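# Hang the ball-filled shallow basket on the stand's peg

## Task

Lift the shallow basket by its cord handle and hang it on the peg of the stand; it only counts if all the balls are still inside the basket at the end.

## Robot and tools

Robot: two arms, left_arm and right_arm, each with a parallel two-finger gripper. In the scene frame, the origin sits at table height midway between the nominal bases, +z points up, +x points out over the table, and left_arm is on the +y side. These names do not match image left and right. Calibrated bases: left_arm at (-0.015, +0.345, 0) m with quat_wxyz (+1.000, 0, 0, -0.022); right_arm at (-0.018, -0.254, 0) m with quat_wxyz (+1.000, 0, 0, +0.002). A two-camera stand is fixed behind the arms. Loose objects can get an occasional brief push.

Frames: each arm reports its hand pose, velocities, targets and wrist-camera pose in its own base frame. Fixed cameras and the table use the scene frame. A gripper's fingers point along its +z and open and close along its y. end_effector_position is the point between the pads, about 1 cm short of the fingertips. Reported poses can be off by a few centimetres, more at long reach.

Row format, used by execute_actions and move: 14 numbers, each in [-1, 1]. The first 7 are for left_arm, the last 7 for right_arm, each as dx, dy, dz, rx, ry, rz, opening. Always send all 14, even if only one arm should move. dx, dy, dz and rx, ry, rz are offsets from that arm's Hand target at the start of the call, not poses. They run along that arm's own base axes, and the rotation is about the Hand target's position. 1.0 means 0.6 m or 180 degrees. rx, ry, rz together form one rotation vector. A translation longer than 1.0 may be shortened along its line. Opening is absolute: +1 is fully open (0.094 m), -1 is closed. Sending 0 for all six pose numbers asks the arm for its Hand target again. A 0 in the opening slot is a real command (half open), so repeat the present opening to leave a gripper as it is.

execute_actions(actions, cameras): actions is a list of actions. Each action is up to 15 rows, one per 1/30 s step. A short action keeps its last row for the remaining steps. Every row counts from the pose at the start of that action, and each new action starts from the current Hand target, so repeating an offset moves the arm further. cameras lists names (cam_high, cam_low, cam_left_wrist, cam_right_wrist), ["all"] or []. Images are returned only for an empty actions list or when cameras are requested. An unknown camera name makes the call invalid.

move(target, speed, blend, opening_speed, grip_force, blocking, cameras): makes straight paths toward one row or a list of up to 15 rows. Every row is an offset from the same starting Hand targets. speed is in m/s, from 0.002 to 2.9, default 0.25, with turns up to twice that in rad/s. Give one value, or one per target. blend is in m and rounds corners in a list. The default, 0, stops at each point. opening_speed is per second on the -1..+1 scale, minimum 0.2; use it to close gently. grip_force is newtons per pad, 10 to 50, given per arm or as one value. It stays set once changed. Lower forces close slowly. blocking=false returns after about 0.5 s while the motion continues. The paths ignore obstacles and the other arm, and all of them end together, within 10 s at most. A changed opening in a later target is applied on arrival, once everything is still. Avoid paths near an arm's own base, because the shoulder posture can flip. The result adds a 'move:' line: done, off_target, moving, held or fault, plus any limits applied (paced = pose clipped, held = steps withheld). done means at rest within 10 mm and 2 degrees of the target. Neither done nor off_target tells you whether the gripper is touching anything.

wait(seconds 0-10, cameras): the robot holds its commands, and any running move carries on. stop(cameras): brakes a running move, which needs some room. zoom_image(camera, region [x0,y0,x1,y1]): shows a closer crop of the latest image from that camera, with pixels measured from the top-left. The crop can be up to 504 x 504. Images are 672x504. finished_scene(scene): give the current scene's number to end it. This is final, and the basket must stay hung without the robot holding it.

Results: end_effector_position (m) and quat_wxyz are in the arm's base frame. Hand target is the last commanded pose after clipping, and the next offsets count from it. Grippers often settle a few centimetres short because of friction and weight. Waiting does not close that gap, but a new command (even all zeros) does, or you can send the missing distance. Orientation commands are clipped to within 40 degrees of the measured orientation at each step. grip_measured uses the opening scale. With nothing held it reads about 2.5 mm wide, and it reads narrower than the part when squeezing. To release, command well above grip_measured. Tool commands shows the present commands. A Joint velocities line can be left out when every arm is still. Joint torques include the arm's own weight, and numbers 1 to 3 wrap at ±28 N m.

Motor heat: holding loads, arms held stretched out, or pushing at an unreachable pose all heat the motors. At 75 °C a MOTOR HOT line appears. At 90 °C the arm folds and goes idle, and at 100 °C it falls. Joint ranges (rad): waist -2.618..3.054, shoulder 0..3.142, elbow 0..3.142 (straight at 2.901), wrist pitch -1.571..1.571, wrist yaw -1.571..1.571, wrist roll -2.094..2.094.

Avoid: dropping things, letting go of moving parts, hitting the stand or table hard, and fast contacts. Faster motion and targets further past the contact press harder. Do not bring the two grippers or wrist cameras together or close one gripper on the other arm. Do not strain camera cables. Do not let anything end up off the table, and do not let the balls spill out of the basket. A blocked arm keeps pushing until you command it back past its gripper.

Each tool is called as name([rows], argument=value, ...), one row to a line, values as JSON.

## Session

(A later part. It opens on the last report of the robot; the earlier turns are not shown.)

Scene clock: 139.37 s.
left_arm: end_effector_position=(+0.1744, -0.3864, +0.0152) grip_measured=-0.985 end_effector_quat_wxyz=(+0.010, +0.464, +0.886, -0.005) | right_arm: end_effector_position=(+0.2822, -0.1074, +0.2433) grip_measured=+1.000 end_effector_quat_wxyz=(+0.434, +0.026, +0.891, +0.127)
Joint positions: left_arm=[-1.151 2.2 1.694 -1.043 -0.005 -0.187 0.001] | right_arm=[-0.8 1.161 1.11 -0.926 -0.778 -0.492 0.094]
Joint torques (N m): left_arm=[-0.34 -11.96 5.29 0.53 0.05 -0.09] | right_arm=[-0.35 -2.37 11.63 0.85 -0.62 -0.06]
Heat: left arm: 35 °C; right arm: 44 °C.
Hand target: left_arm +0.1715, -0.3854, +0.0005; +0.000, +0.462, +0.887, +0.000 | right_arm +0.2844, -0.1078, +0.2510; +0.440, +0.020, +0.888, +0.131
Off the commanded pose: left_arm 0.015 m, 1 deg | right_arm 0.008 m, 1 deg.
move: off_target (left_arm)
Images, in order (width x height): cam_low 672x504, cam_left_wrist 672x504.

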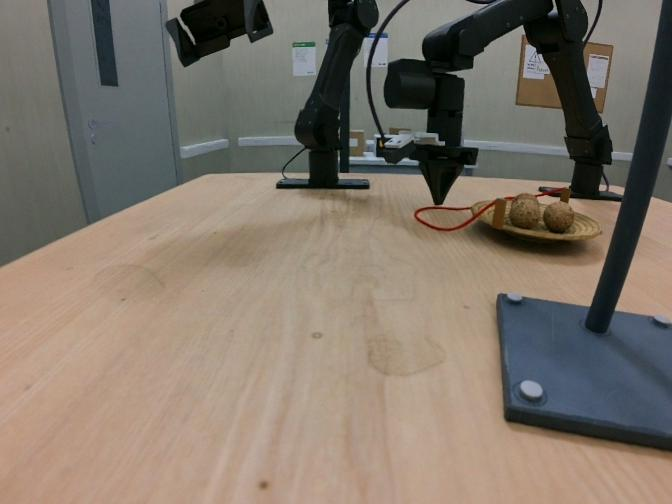

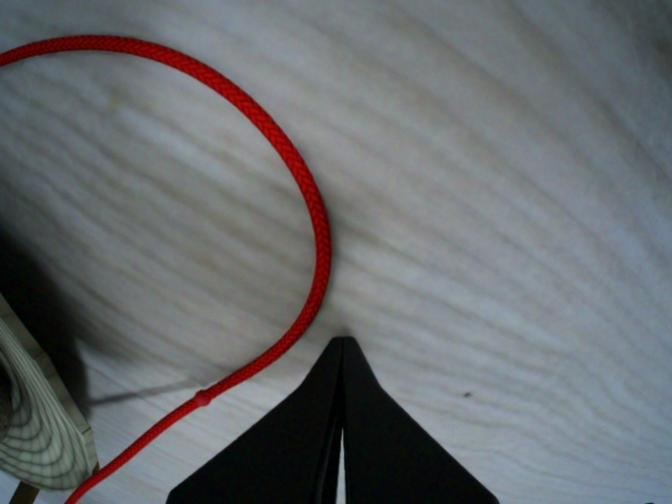

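move([
  [0,0,0.05,0,0,0,-1, 0,0,0,0,0,0,1],
  [0.042,-0.025,0.05,0,0,-0.122,0, 0,0,0,0,0,0,1],
], speed=0.12, cameras=["cam_left_wrist"])

Scene clock: 151.47 s.
left_arm: end_effector_position=(+0.1942, -0.4005, +0.0377) grip_measured=-0.002 end_effector_quat_wxyz=(+0.012, +0.622, +0.783, -0.003) | right_arm: end_effector_position=(+0.2822, -0.1074, +0.2433) grip_measured=+1.000 end_effector_quat_wxyz=(+0.434, +0.026, +0.891, +0.127)
Joint positions: left_arm=[-1.124 2.266 1.893 -1.174 -0.005 0.219 0.047] | right_arm=[-0.8 1.161 1.11 -0.926 -0.778 -0.492 0.094]
Joint torques (N m): left_arm=[0.72 -12.11 8.62 0.11 0.05 0.09] | right_arm=[-0.35 -2.37 11.63 0.86 -0.62 -0.06]
Heat: left arm: 35 °C; right arm: 44 °C.
Hand target: left_arm +0.1967, -0.4004, +0.0305; +0.000, +0.622, +0.783, +0.000 | right_arm +0.2844, -0.1078, +0.2510; +0.440, +0.020, +0.888, +0.131
Off the commanded pose: left_arm 0.008 m, 1 deg | right_arm 0.008 m, 1 deg.
move: done
Images, in order (width x height): cam_left_wrist 672x504.

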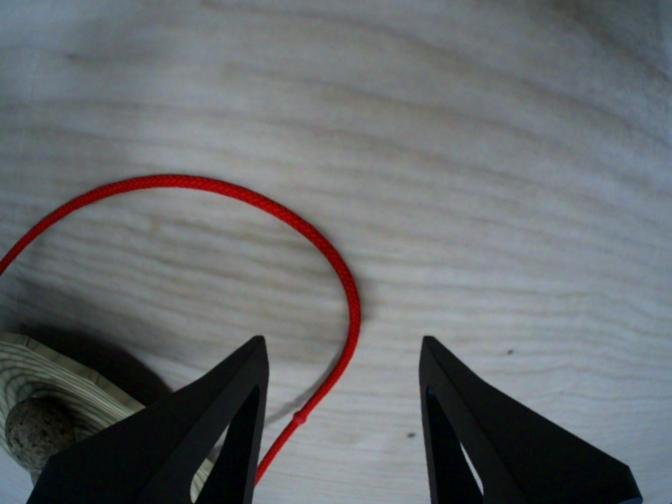

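move(target=[-0.014,-0.002,-0.0575,0,0,0,0, 0,0,0,0,0,0,1], speed=0.06, cameras=["cam_left_wrist","cam_low"])

Scene clock: 155.57 s.
left_arm: end_effector_position=(+0.1930, -0.4008, +0.0130) grip_measured=-0.002 end_effector_quat_wxyz=(+0.010, +0.622, +0.783, -0.002) | right_arm: end_effector_position=(+0.2822, -0.1074, +0.2433) grip_measured=+1.000 end_effector_quat_wxyz=(+0.434, +0.026, +0.891, +0.127)
Joint positions: left_arm=[-1.126 2.288 1.831 -1.094 -0.005 0.216 0.047] | right_arm=[-0.8 1.161 1.11 -0.926 -0.778 -0.492 0.094]
Joint torques (N m): left_arm=[-0.8 -12.53 5.3 0.57 0.05 -0.08] | right_arm=[-0.35 -2.39 11.62 0.86 -0.62 -0.06]
Heat: left arm: 35 °C; right arm: 44 °C.
Hand target: left_arm +0.1885, -0.4016, -0.0039; +0.000, +0.622, +0.783, +0.000 | right_arm +0.2844, -0.1078, +0.2510; +0.440, +0.020, +0.888, +0.131
Off the commanded pose: left_arm 0.018 m, 1 deg | right_arm 0.008 m, 1 deg.
move: off_target (left_arm)
Images, in order (width x height): cam_low 672x504, cam_left_wrist 672x504.

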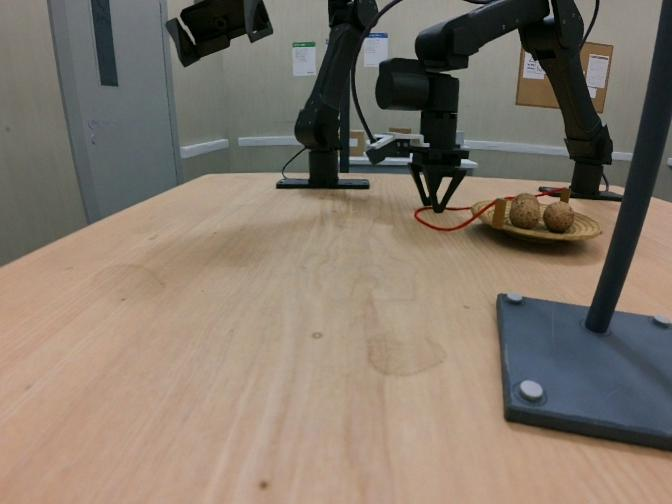

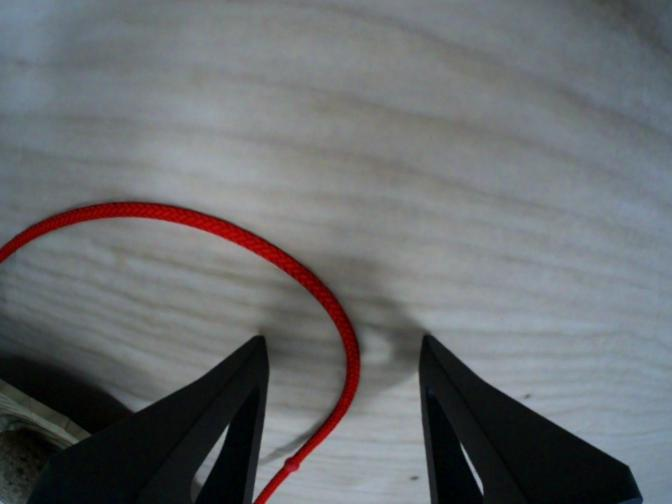

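move(target=[0.0,-0.012,-0.01,0,0,0,0, 0,0,0,0,0,0,1], speed=0.06, cameras=["cam_left_wrist"])

Scene clock: 188.93 s.
left_arm: end_effector_position=(+0.1924, -0.4010, +0.0125) grip_measured=-0.002 end_effector_quat_wxyz=(+0.010, +0.621, +0.784, -0.002) | right_arm: end_effector_position=(+0.2822, -0.1074, +0.2433) grip_measured=+1.000 end_effector_quat_wxyz=(+0.434, +0.026, +0.891, +0.127)
Joint positions: left_arm=[-1.128 2.289 1.831 -1.093 -0.005 0.212 0.047] | right_arm=[-0.8 1.161 1.11 -0.926 -0.778 -0.492 0.094]
Joint torques (N m): left_arm=[-1.35 -9.88 7.36 0.59 0.05 -0.11] | right_arm=[-0.36 -2.36 11.63 0.85 -0.62 -0.06]
Heat: left arm: 35 °C; right arm: 45 °C.
Hand target: left_arm +0.1884, -0.4088, -0.0098; +0.000, +0.622, +0.783, +0.000 | right_arm +0.2844, -0.1078, +0.2510; +0.440, +0.020, +0.888, +0.131
Off the commanded pose: left_arm 0.024 m, 1 deg | right_arm 0.008 m, 1 deg.
move: off_target (left_arm)
Images, in order (width x height): cam_left_wrist 672x504.

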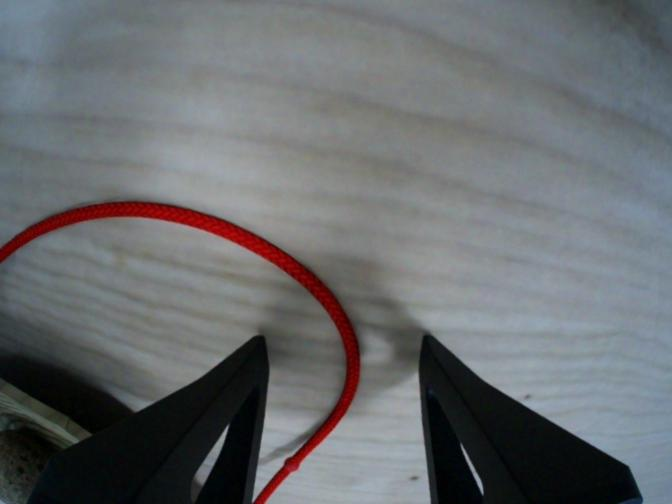

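move([
  [0.0,0.0,0.035,0,0,0,0, 0,0,0,0,0,0,1],
  [0.001,-0.004,0.035,0,0,0,0, 0,0,0,0,0,0,1],
  [0.001,-0.004,0.008,0,0,0,0, 0,0,0,0,0,0,1],
], speed=0.06, cameras=["cam_left_wrist"])

Scene clock: 193.47 s.
left_arm: end_effector_position=(+0.1937, -0.4099, +0.0131) grip_measured=-0.002 end_effector_quat_wxyz=(+0.012, +0.622, +0.783, -0.003) | right_arm: end_effector_position=(+0.2822, -0.1074, +0.2433) grip_measured=+1.000 end_effector_quat_wxyz=(+0.434, +0.026, +0.891, +0.127)
Joint positions: left_arm=[-1.134 2.322 1.89 -1.116 -0.005 0.208 0.047] | right_arm=[-0.8 1.161 1.11 -0.926 -0.778 -0.492 0.094]
Joint torques (N m): left_arm=[-0.87 -12.44 5.63 0.55 0.05 -0.08] | right_arm=[-0.36 -2.37 11.62 0.86 -0.62 -0.06]
Heat: left arm: 35 °C; right arm: 45 °C.
Hand target: left_arm +0.1889, -0.4111, -0.0051; +0.000, +0.622, +0.783, +0.000 | right_arm +0.2844, -0.1078, +0.2510; +0.440, +0.020, +0.888, +0.131
Off the commanded pose: left_arm 0.019 m, 1 deg | right_arm 0.008 m, 1 deg.
move: off_target (left_arm)
Images, in order (width x height): cam_left_wrist 672x504.

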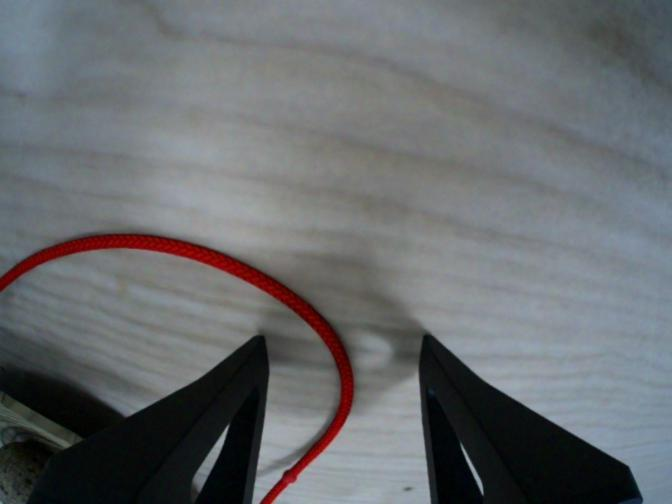

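move(target=[0,0,0,0,0,0,-1, 0,0,0,0,0,0,1], opening_speed=0.5)

move([
  [0.042,0.047,0.078,0,0,0.03,-1, 0,0,0,0,0,0,1],
  [0.087,0.1,0.25,0,0,0.1,-1, 0,0,0,0,0,0,1],
  [0.142,0.163,0.317,0,0,0.122,-1, 0,0,0,0,0,0,1],
  [0.21,0.24,0.333,0,0,0.122,-1, 0,0,0,0,0,0,1],
  [0.21,0.24,0.43,0,0,0.122,-1, 0,0,0,0,0,0,1],
], speed=[0.1,0.1,0.1,0.1,0.05], blend=[0.02,0.03,0.03,0.03,0], cameras=["cam_low","cam_left_wrist"])

zoom_image(camera="cam_low", region=[420, 20, 672, 250])

Scene clock: 199.77 s.
left_arm: end_effector_position=(+0.1935, -0.4110, +0.0131) grip_measured=-0.941 end_effector_quat_wxyz=(+0.013, +0.622, +0.783, -0.004) | right_arm: end_effector_position=(+0.2822, -0.1074, +0.2433) grip_measured=+1.000 end_effector_quat_wxyz=(+0.434, +0.026, +0.891, +0.127)
Joint positions: left_arm=[-1.135 2.322 1.89 -1.112 -0.005 0.208 0.003] | right_arm=[-0.8 1.161 1.11 -0.926 -0.778 -0.492 0.094]
Joint torques (N m): left_arm=[-0.72 -12.45 5.64 0.53 0.05 -0.07] | right_arm=[-0.36 -2.36 11.63 0.86 -0.62 -0.06]
Heat: left arm: 35 °C; right arm: 46 °C.
Hand target: left_arm +0.1890, -0.4111, -0.0051; +0.000, +0.622, +0.783, +0.000 | right_arm +0.2844, -0.1078, +0.2510; +0.440, +0.020, +0.888, +0.131
Off the commanded pose: left_arm 0.019 m, 2 deg | right_arm 0.008 m, 1 deg.
move: off_target (left_arm)

Scene clock: 204.30 s.
left_arm: end_effector_position=(+0.3171, -0.2716, +0.2339) grip_measured=-0.944 end_effector_quat_wxyz=(+0.130, +0.457, +0.879, -0.028) | right_arm: end_effector_position=(+0.2822, -0.1074, +0.2433) grip_measured=+1.000 end_effector_quat_wxyz=(+0.434, +0.026, +0.891, +0.127)
Joint positions: left_arm=[-0.713 1.991 2.229 -1.542 -0.005 0.247 0.003] | right_arm=[-0.8 1.161 1.11 -0.926 -0.778 -0.492 0.094]
Joint torques (N m): left_arm=[0.65 -15.1 8.08 0.62 0.05 0.09] | right_arm=[-0.35 -2.37 11.62 0.85 -0.62 -0.06]
Heat: left arm: 36 °C; right arm: 46 °C.
Hand target: left_arm +0.3149, -0.2671, +0.2528; +0.000, +0.462, +0.887, +0.000 | right_arm +0.2844, -0.1078, +0.2510; +0.440, +0.020, +0.888, +0.131
Off the commanded pose: left_arm 0.020 m, 15 deg | right_arm 0.008 m, 1 deg.
joint sent to its limit (left arm) — joint 4 (wrist pitch), lower limit. The joint targets are off in orientation, not in position.
move: off_target (left_arm); blend cut to 0.0291 m at target 4
Images, in order (width x height): cam_low 672x504, cam_left_wrist 672x504.

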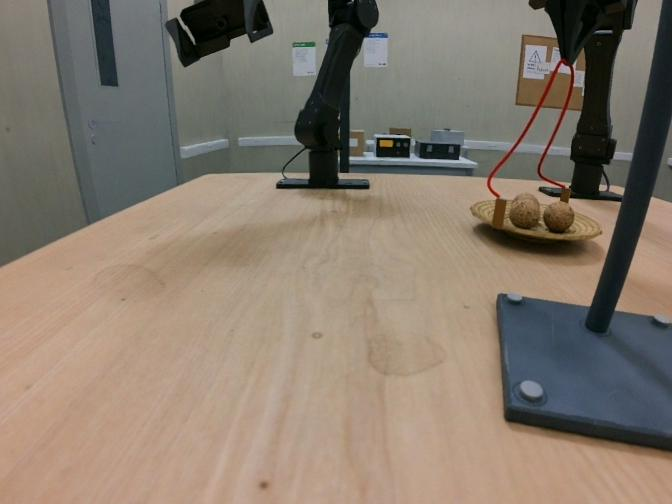

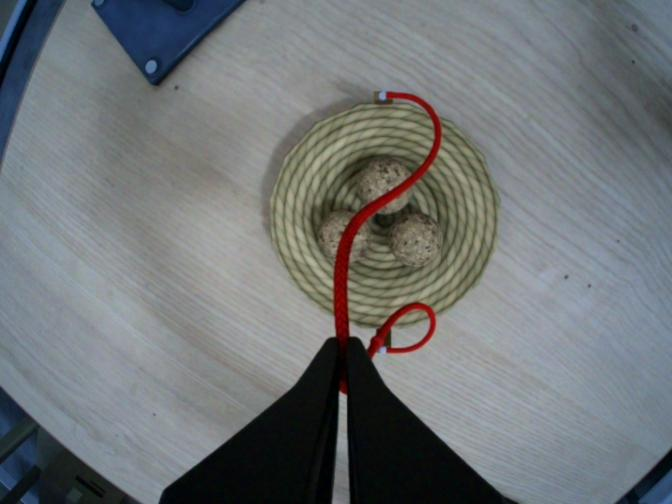

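Scaled by 2.000 from the camera's 672x504 image, which has a finer 960x720 frame.

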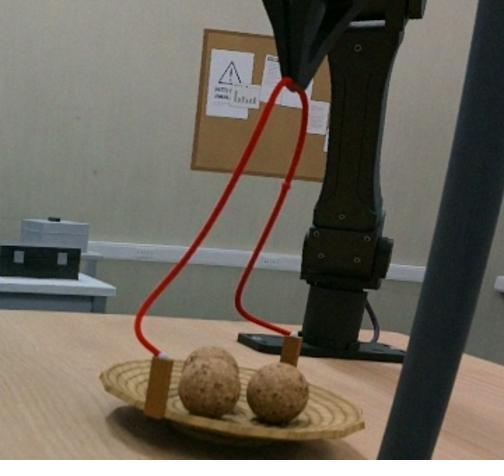

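move(target=[0.003,0.007,0.042,0,0,0,-1, 0,0,0,0,0,0,1], speed=0.04, cameras=["cam_low","cam_left_wrist"])

zoom_image(camera="cam_low", region=[420, 20, 672, 250])

Scene clock: 210.53 s.
left_arm: end_effector_position=(+0.3199, -0.2685, +0.2571) grip_measured=-0.944 end_effector_quat_wxyz=(+0.163, +0.455, +0.875, -0.034) | right_arm: end_effector_position=(+0.2822, -0.1074, +0.2433) grip_measured=+1.000 end_effector_quat_wxyz=(+0.434, +0.026, +0.891, +0.127)
Joint positions: left_arm=[-0.703 1.96 2.265 -1.543 -0.005 0.257 0.003] | right_arm=[-0.8 1.161 1.11 -0.926 -0.778 -0.492 0.094]
Joint torques (N m): left_arm=[0.75 -14.98 8.16 0.75 0.05 0.07] | right_arm=[-0.36 -2.39 11.64 0.85 -0.62 -0.06]
Heat: left arm: 36 °C; right arm: 46 °C.
Hand target: left_arm +0.3168, -0.2629, +0.2781; +0.000, +0.462, +0.887, +0.000 | right_arm +0.2844, -0.1078, +0.2510; +0.440, +0.020, +0.888, +0.131
Off the commanded pose: left_arm 0.022 m, 19 deg | right_arm 0.008 m, 1 deg.
joint sent to its limit (left arm) — joint 4 (wrist pitch), lower limit. The joint targets are off in orientation, not in position.
move: off_target (left_arm)
Images, in order (width x height): cam_low 672x504, cam_left_wrist 672x504.

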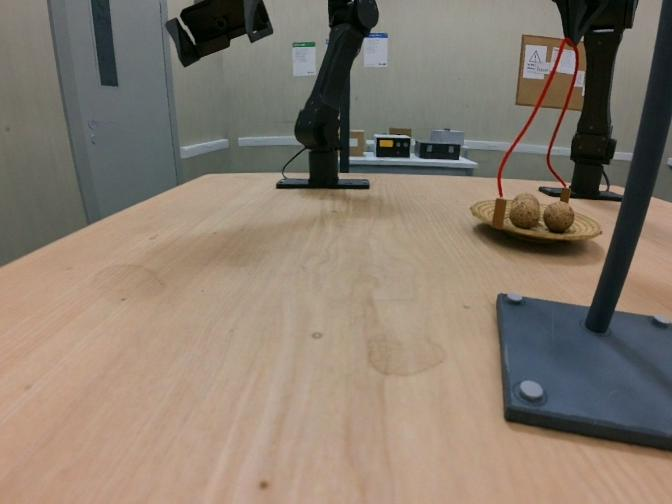

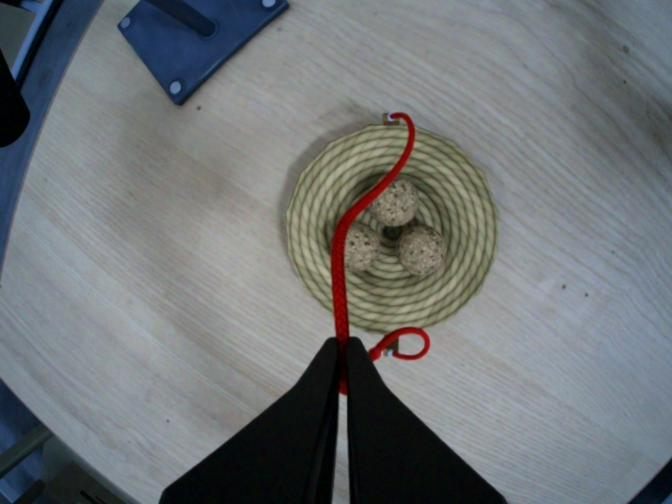

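Scaled by 2.000 from the camera's 672x504 image, which has a finer 960x720 frame.

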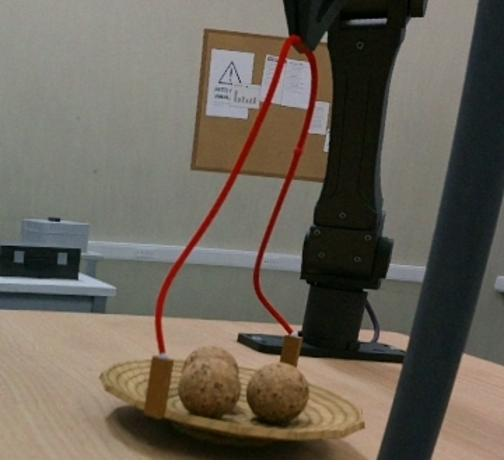

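move(target=[0,0,0.025,0,0,0,-1, 0,0,0,0,0,0,1], speed=0.03, cameras=["cam_low","cam_left_wrist"])

zoom_image(camera="cam_low", region=[420, 20, 672, 250])

Scene clock: 218.47 s.
left_arm: end_effector_position=(+0.3207, -0.2691, +0.2707) grip_measured=-0.944 end_effector_quat_wxyz=(+0.182, +0.453, +0.872, -0.039) | right_arm: end_effector_position=(+0.2822, -0.1074, +0.2433) grip_measured=+1.000 end_effector_quat_wxyz=(+0.434, +0.026, +0.891, +0.127)
Joint positions: left_arm=[-0.703 1.947 2.295 -1.544 -0.005 0.257 0.003] | right_arm=[-0.8 1.161 1.11 -0.926 -0.778 -0.492 0.094]
Joint torques (N m): left_arm=[0.73 -15.06 8.09 0.85 0.05 0.08] | right_arm=[-0.35 -2.37 11.63 0.85 -0.62 -0.07]
Heat: left arm: 36 °C; right arm: 46 °C.
Hand target: left_arm +0.3167, -0.2629, +0.2931; +0.000, +0.462, +0.887, +0.000 | right_arm +0.2844, -0.1078, +0.2510; +0.440, +0.020, +0.888, +0.131
Off the commanded pose: left_arm 0.024 m, 21 deg | right_arm 0.008 m, 1 deg.
joint sent to its limit (left arm) — joint 4 (wrist pitch), lower limit. The joint targets are off in orientation, not in position.
move: off_target (left_arm)
Images, in order (width x height): cam_low 672x504, cam_left_wrist 672x504.

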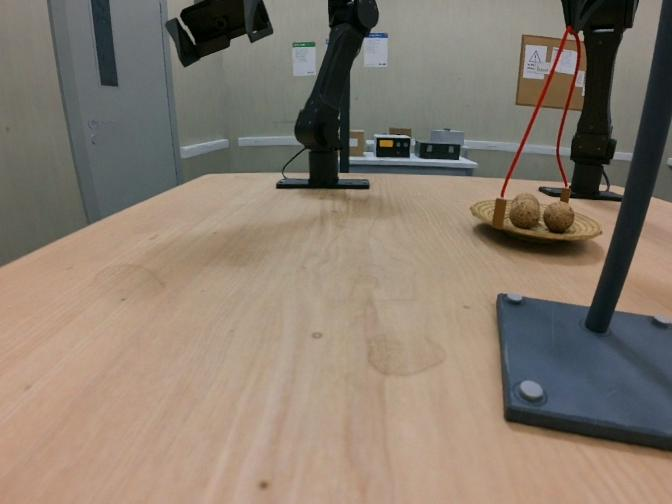

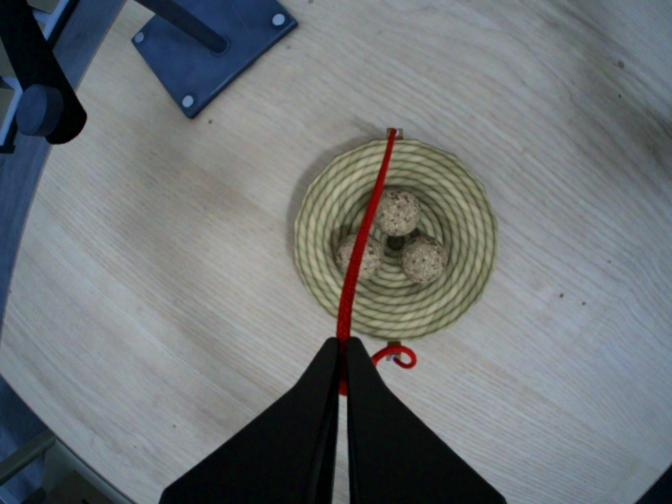

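Scaled by 2.000 from the camera's 672x504 image, which has a finer 960x720 frame.

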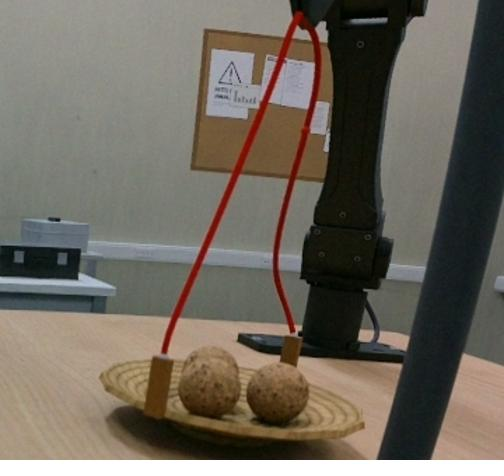

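move(target=[0,0,0.02,0,0,0,-1, 0,0,0,0,0,0,1], speed=0.02, cameras=["cam_low","cam_left_wrist"])

zoom_image(camera="cam_low", region=[420, 20, 672, 250])

Scene clock: 230.27 s.
left_arm: end_effector_position=(+0.3199, -0.2684, +0.2775) grip_measured=-0.944 end_effector_quat_wxyz=(+0.190, +0.453, +0.870, -0.040) | right_arm: end_effector_position=(+0.2822, -0.1074, +0.2433) grip_measured=+1.000 end_effector_quat_wxyz=(+0.434, +0.026, +0.891, +0.127)
Joint positions: left_arm=[-0.703 1.942 2.312 -1.551 -0.005 0.257 0.003] | right_arm=[-0.8 1.161 1.11 -0.926 -0.778 -0.492 0.094]
Joint torques (N m): left_arm=[0.72 -15.46 8.44 0.95 0.05 0.08] | right_arm=[-0.36 -2.39 11.64 0.86 -0.62 -0.06]
Heat: left arm: 37 °C; right arm: 46 °C.
Hand target: left_arm +0.3167, -0.2629, +0.3044; +0.011, +0.462, +0.887, -0.003 (not the last commanded pose) | right_arm +0.2844, -0.1078, +0.2510; +0.440, +0.020, +0.888, +0.131
Off the commanded pose: left_arm 0.028 m, 22 deg | right_arm 0.008 m, 1 deg.
joint sent to its limit (left arm) — joint 4 (wrist pitch), lower limit.
move: off_target (left_arm; path cut at 10 s)
Images, in order (width x height): cam_low 672x504, cam_left_wrist 672x504.

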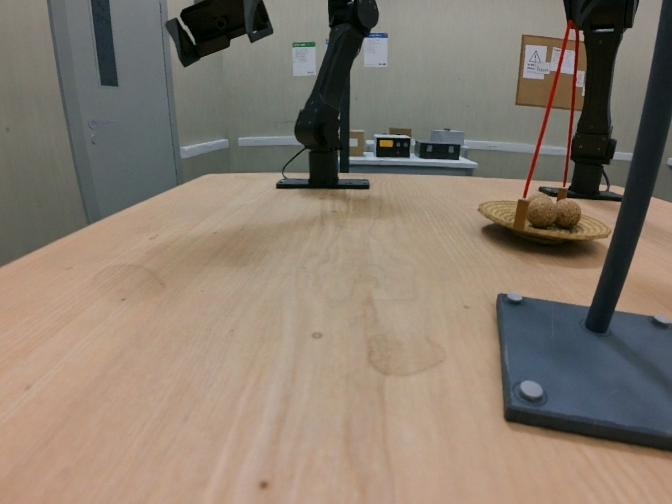

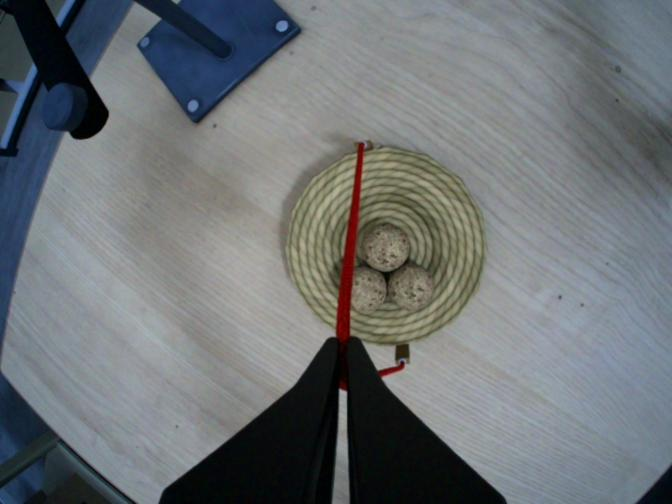

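Scaled by 2.000 from the camera's 672x504 image, which has a finer 960x720 frame.

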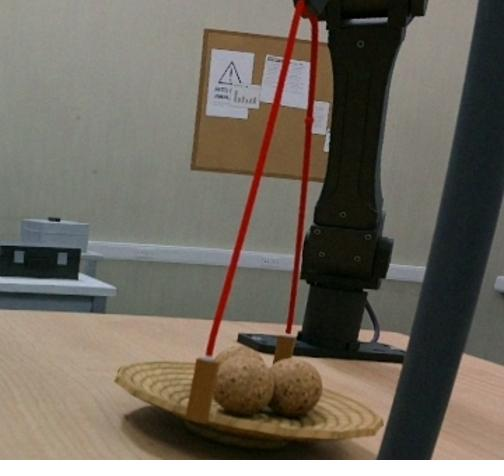

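move(target=[0,0,0.033,0,0,0,-1, 0,0,0,0,0,0,1], speed=0.03, cameras=["all"])

zoom_image(camera="cam_low", region=[420, 20, 672, 250])

Scene clock: 240.97 s.
left_arm: end_effector_position=(+0.3206, -0.2691, +0.2960) grip_measured=-0.944 end_effector_quat_wxyz=(+0.216, +0.450, +0.865, -0.046) | right_arm: end_effector_position=(+0.2822, -0.1074, +0.2433) grip_measured=+1.000 end_effector_quat_wxyz=(+0.434, +0.026, +0.891, +0.127)
Joint positions: left_arm=[-0.703 1.93 2.359 -1.554 -0.005 0.257 0.003] | right_arm=[-0.8 1.161 1.11 -0.926 -0.778 -0.492 0.094]
Joint torques (N m): left_arm=[0.73 -15.34 8.36 1.09 0.05 0.08] | right_arm=[-0.35 -2.37 11.62 0.86 -0.63 -0.06]
Motor temperatures (°C): left_arm=[25 35 37 31 26 22 26] | right_arm=[25 25 47 33 29 26 25]
Heat: left arm: 37 °C; right arm: 47 °C.
Hand target: left_arm +0.3168, -0.2629, +0.3241; +0.011, +0.462, +0.887, -0.003 | right_arm +0.2844, -0.1078, +0.2510; +0.440, +0.020, +0.888, +0.131
Off the commanded pose: left_arm 0.029 m, 24 deg | right_arm 0.008 m, 1 deg.
joint sent to its limit (left arm) — joint 4 (wrist pitch), lower limit. The joint targets are off in orientation, not in position.
move: off_target (left_arm)

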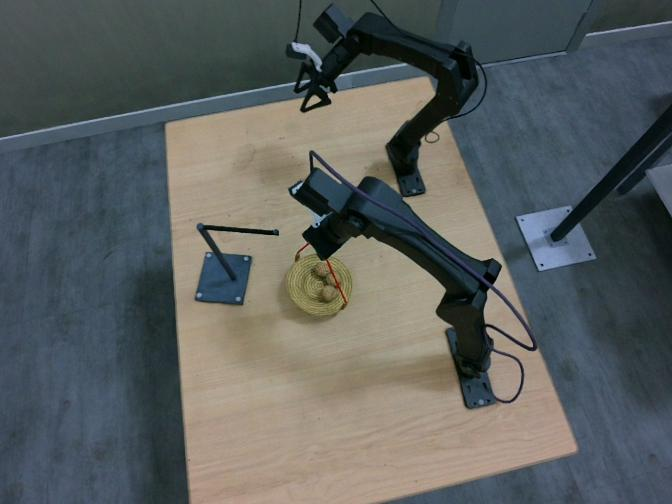

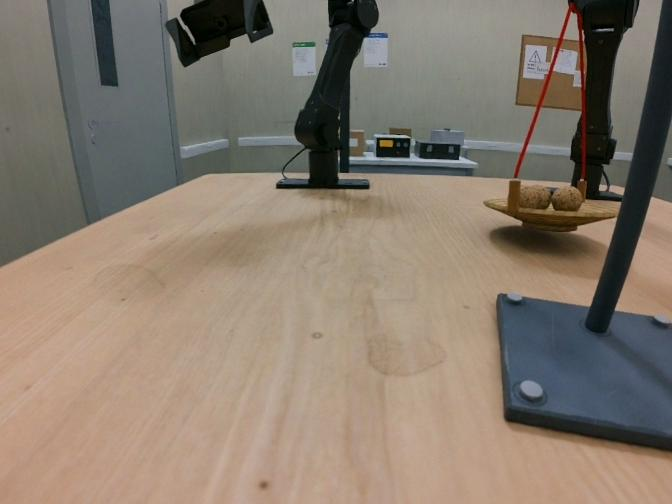

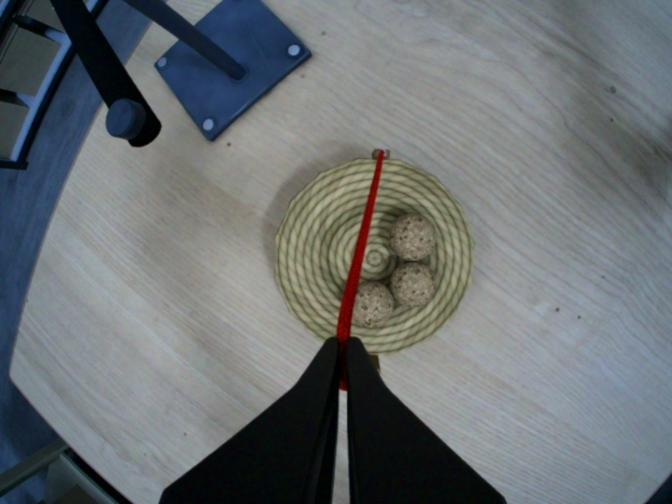

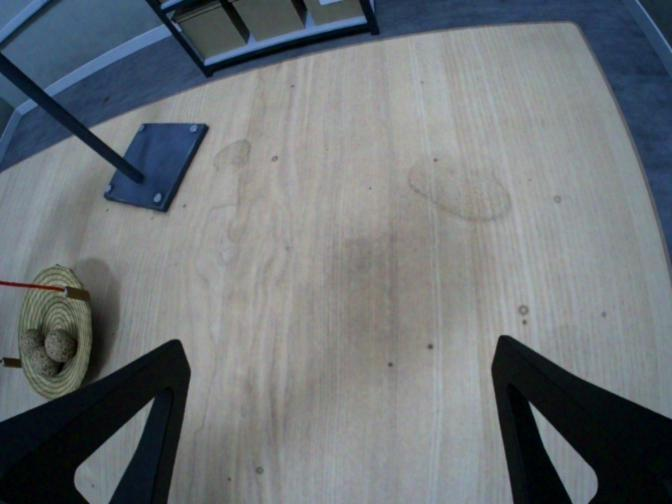

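Scaled by 2.000 from the camera's 672x504 image, which has a finer 960x720 frame.

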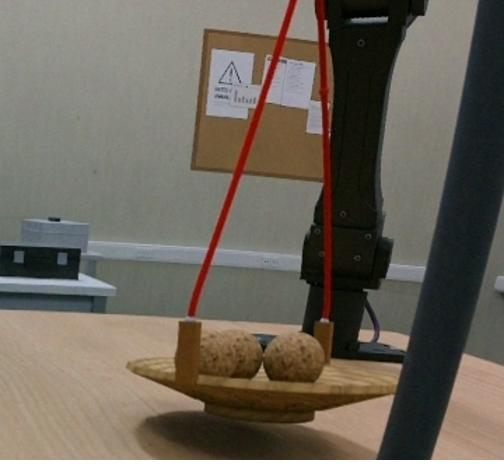

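wait(seconds=0.5, cameras=["cam_low","cam_left_wrist","cam_high"])

zoom_image(camera="cam_high", region=[180, 200, 380, 350])

zoom_image(camera="cam_low", region=[460, 150, 660, 260])

zoom_image(camera="cam_left_wrist", region=[80, 60, 500, 375])

Scene clock: 243.97 s.
left_arm: end_effector_position=(+0.3206, -0.2691, +0.2960) grip_measured=-0.944 end_effector_quat_wxyz=(+0.216, +0.450, +0.865, -0.046) | right_arm: end_effector_position=(+0.2822, -0.1074, +0.2433) grip_measured=+1.000 end_effector_quat_wxyz=(+0.434, +0.026, +0.891, +0.127)
Joint positions: left_arm=[-0.703 1.93 2.359 -1.554 -0.005 0.257 0.003] | right_arm=[-0.8 1.161 1.11 -0.926 -0.778 -0.492 0.094]
Joint torques (N m): left_arm=[0.72 -15.35 8.38 1.09 0.05 0.08] | right_arm=[-0.35 -2.36 11.64 0.85 -0.62 -0.06]
Heat: left arm: 37 °C; right arm: 47 °C.
Hand target: left_arm +0.3168, -0.2629, +0.3241; +0.011, +0.462, +0.887, -0.003 | right_arm +0.2844, -0.1078, +0.2510; +0.440, +0.020, +0.888, +0.131
Tool commands: left_gripper/opening=-1.0 right_gripper/opening=+1.0
Off the commanded pose: left_arm 0.029 m, 24 deg | right_arm 0.008 m, 1 deg.
wait: 0.50 s; at rest from the start
Images, in order (width x height): cam_high 672x504, cam_low 672x504, cam_left_wrist 672x504.

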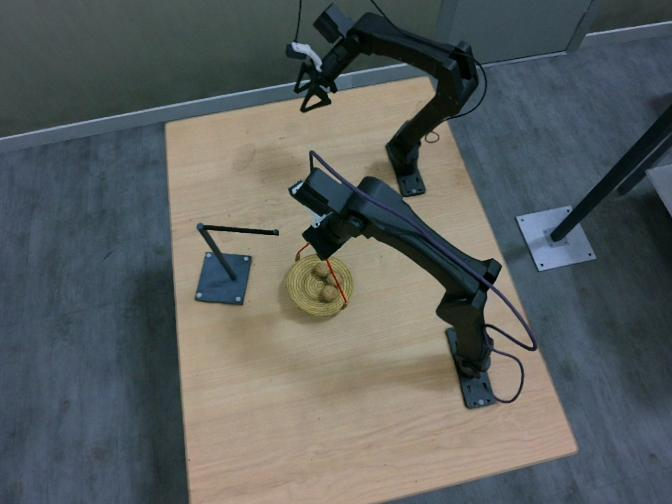

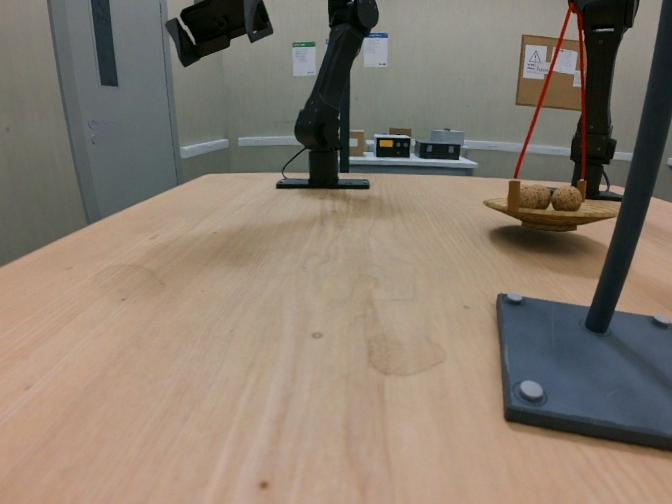

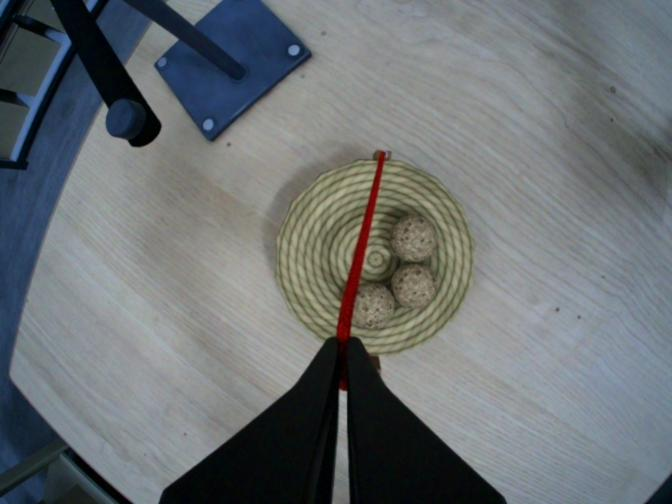

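Scaled by 2.520 from the camera's 672x504 image, which has a finer 960x720 frame.

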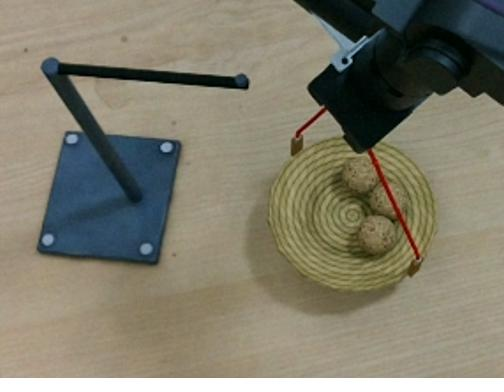

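Scaled by 2.520 from the camera's 672x504 image, which has a finer 960x720 frame.

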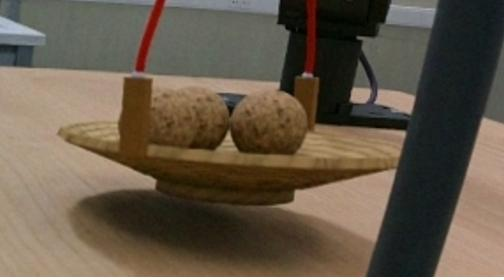

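Scaled by 1.200 from the camera's 672x504 image, which has a finer 960x720 frame.

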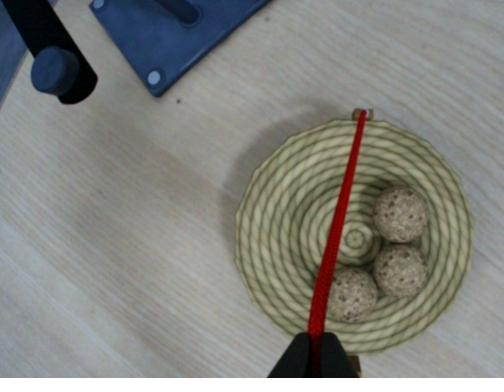

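move(target=[0,0,0,0,0,0,-1, -0.044,0.268,0.032,0.0245,-0.2201,0.2157,0], speed=0.2, cameras=["all"])

zoom_image(camera="cam_right_wrist", region=[100, 0, 600, 350])

Scene clock: 257.10 s.
left_arm: end_effector_position=(+0.3206, -0.2691, +0.2960) grip_measured=-0.944 end_effector_quat_wxyz=(+0.216, +0.450, +0.865, -0.046) | right_arm: end_effector_position=(+0.2611, +0.0500, +0.2750) grip_measured=+0.002 end_effector_quat_wxyz=(+0.641, -0.300, +0.642, +0.294)
Joint positions: left_arm=[-0.703 1.93 2.359 -1.554 -0.005 0.257 0.003] | right_arm=[-0.551 0.87 0.462 0.376 -1.417 -0.039 0.047]
Joint torques (N m): left_arm=[0.73 -15.34 8.36 1.08 0.05 0.07] | right_arm=[0.34 -2.3 6.93 1.15 -0.09 0.07]
Heat: left arm: 38 °C; right arm: 45 °C.
Hand target: left_arm +0.3168, -0.2629, +0.3241; +0.011, +0.462, +0.887, -0.003 | right_arm +0.2579, +0.0531, +0.2702; +0.640, -0.299, +0.641, +0.299
Off the commanded pose: left_arm 0.029 m, 24 deg | right_arm 0.007 m, 1 deg.
joint sent to its limit (left arm) — joint 4 (wrist pitch), lower limit. The joint targets are off in orientation, not in position.
move: off_target (left_arm)

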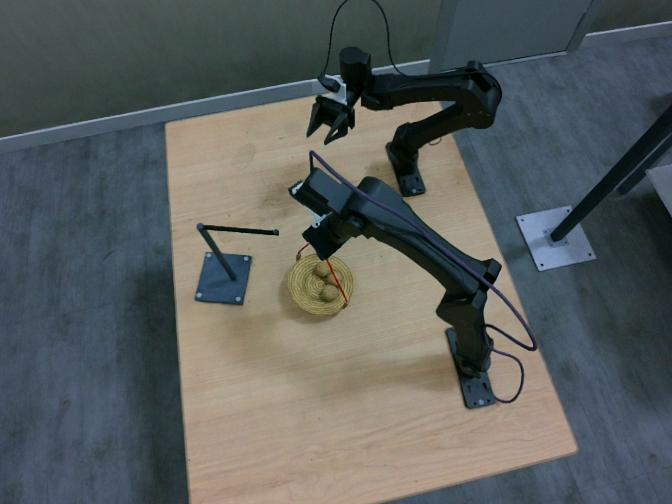

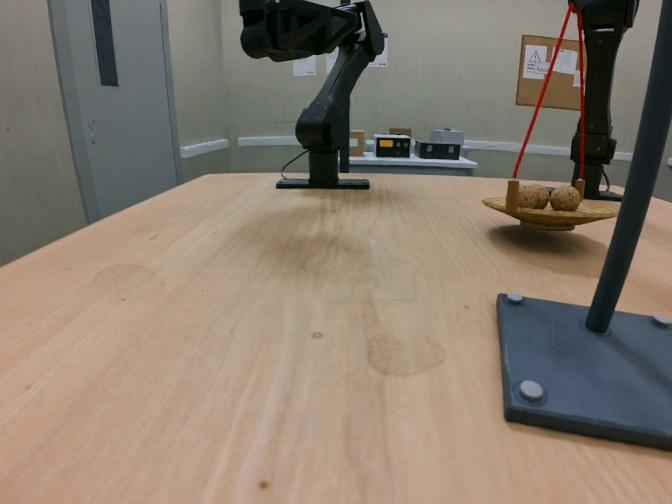

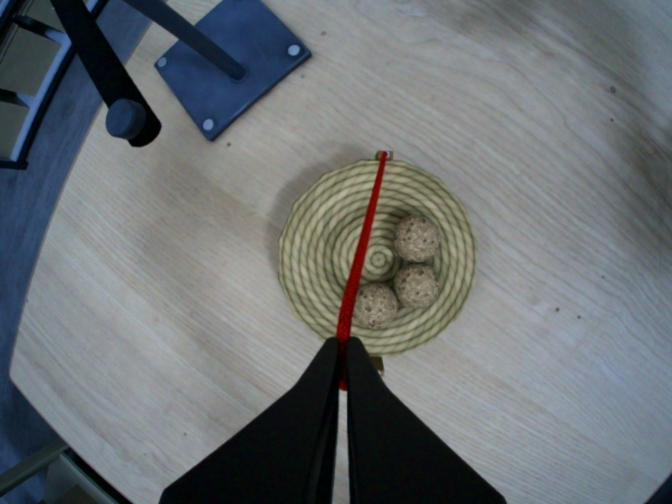

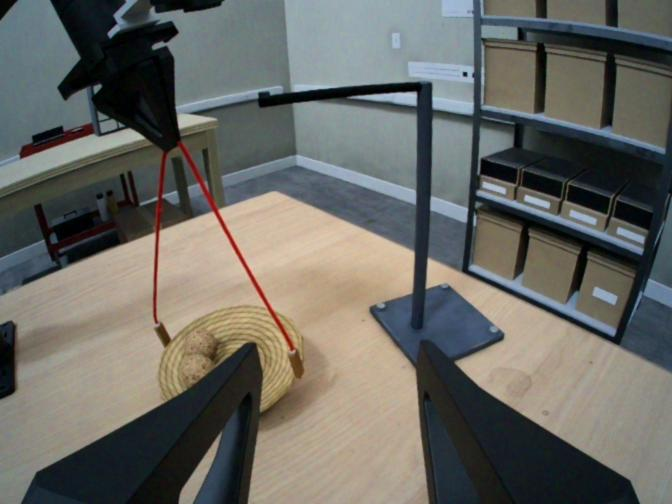

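Scaled by 1.008 from the camera's 672x504 image, which has a finer 960x720 frame.

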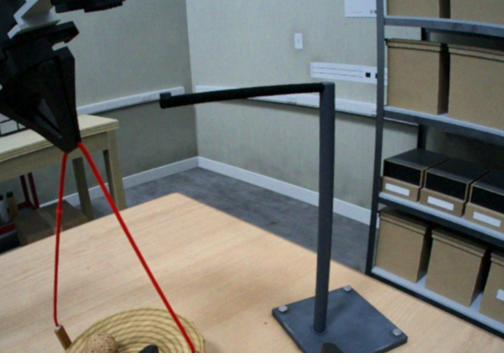

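move(target=[0.052,0.002,0.11,0.0573,-0.2785,-0.2539,-1, 0,0,0,0,0,0,0], speed=0.075, cameras=["all"])

zoom_image(camera="cam_high", region=[180, 200, 380, 350])

Scene clock: 296.67 s.
left_arm: end_effector_position=(+0.3512, -0.2647, +0.3714) grip_measured=-0.944 end_effector_quat_wxyz=(+0.307, +0.729, +0.559, +0.248) | right_arm: end_effector_position=(+0.2611, +0.0500, +0.2751) grip_measured=+0.002 end_effector_quat_wxyz=(+0.641, -0.300, +0.642, +0.294)
Joint positions: left_arm=[-0.81 1.871 2.41 -1.385 -0.405 1.178 0.003] | right_arm=[-0.551 0.87 0.462 0.376 -1.417 -0.038 0.047]
Joint torques (N m): left_arm=[-0.77 -14.16 4.86 1.91 -0.31 0.05] | right_arm=[0.36 -2.25 7.02 1.13 -0.08 0.04]
Motor temperatures (°C): left_arm=[25 37 38 32 26 22 26] | right_arm=[25 25 38 34 28 26 25]
Heat: left arm: 38 °C; right arm: 38 °C.
Hand target: left_arm +0.3480, -0.2617, +0.3902; +0.334, +0.716, +0.555, +0.259 | right_arm +0.2580, +0.0531, +0.2702; +0.639, -0.300, +0.643, +0.298
Off the commanded pose: left_arm 0.019 m, 4 deg | right_arm 0.007 m, 1 deg.
move: off_target (left_arm)

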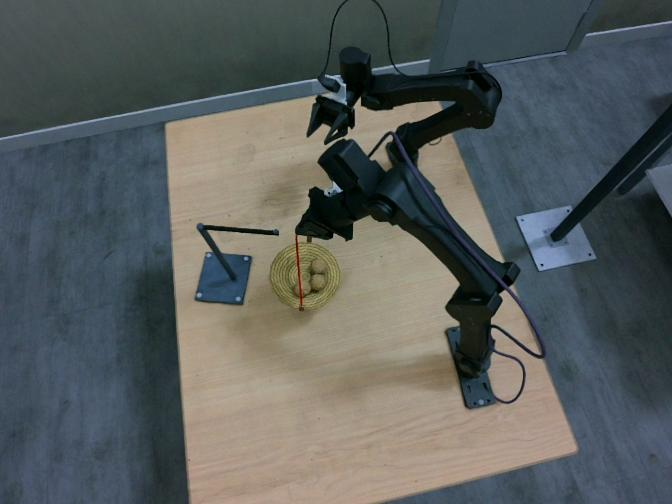

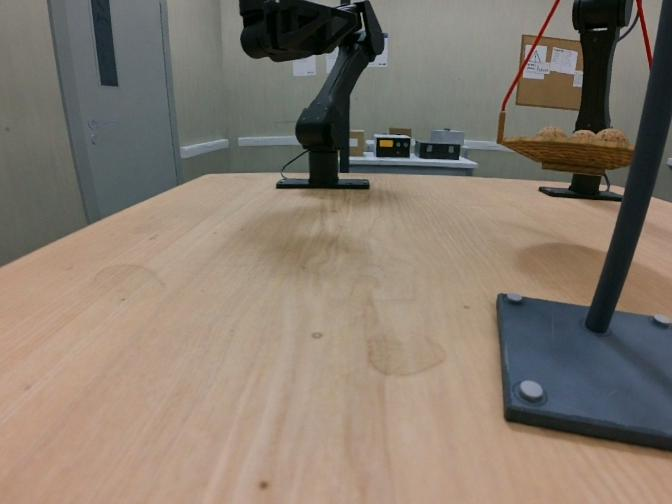

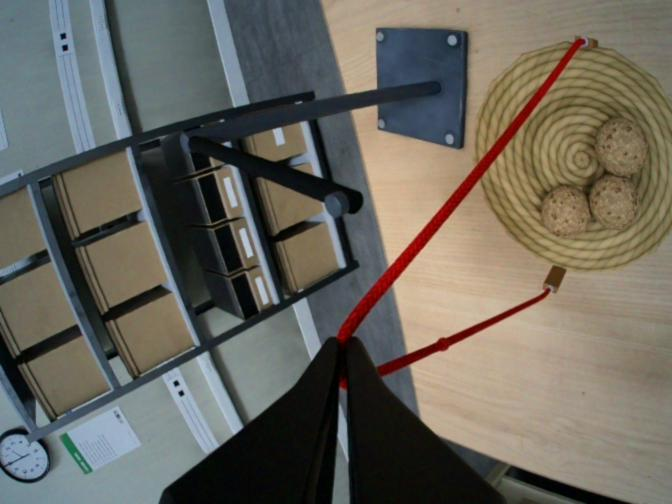

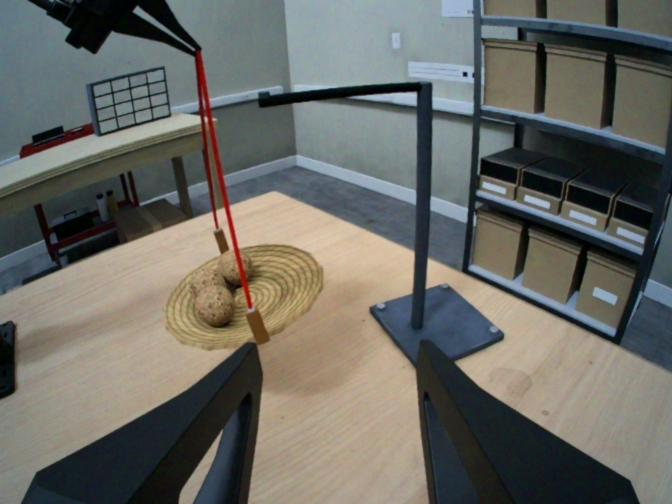

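Scaled by 2.520 from the camera's 672x504 image, which has a finer 960x720 frame.

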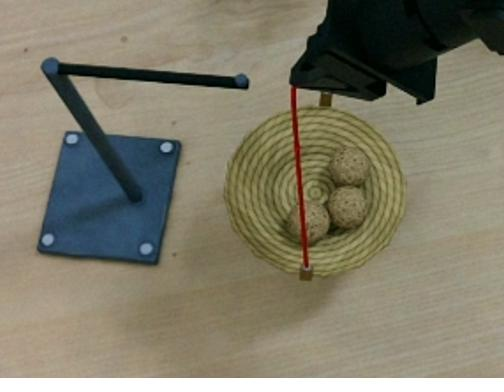

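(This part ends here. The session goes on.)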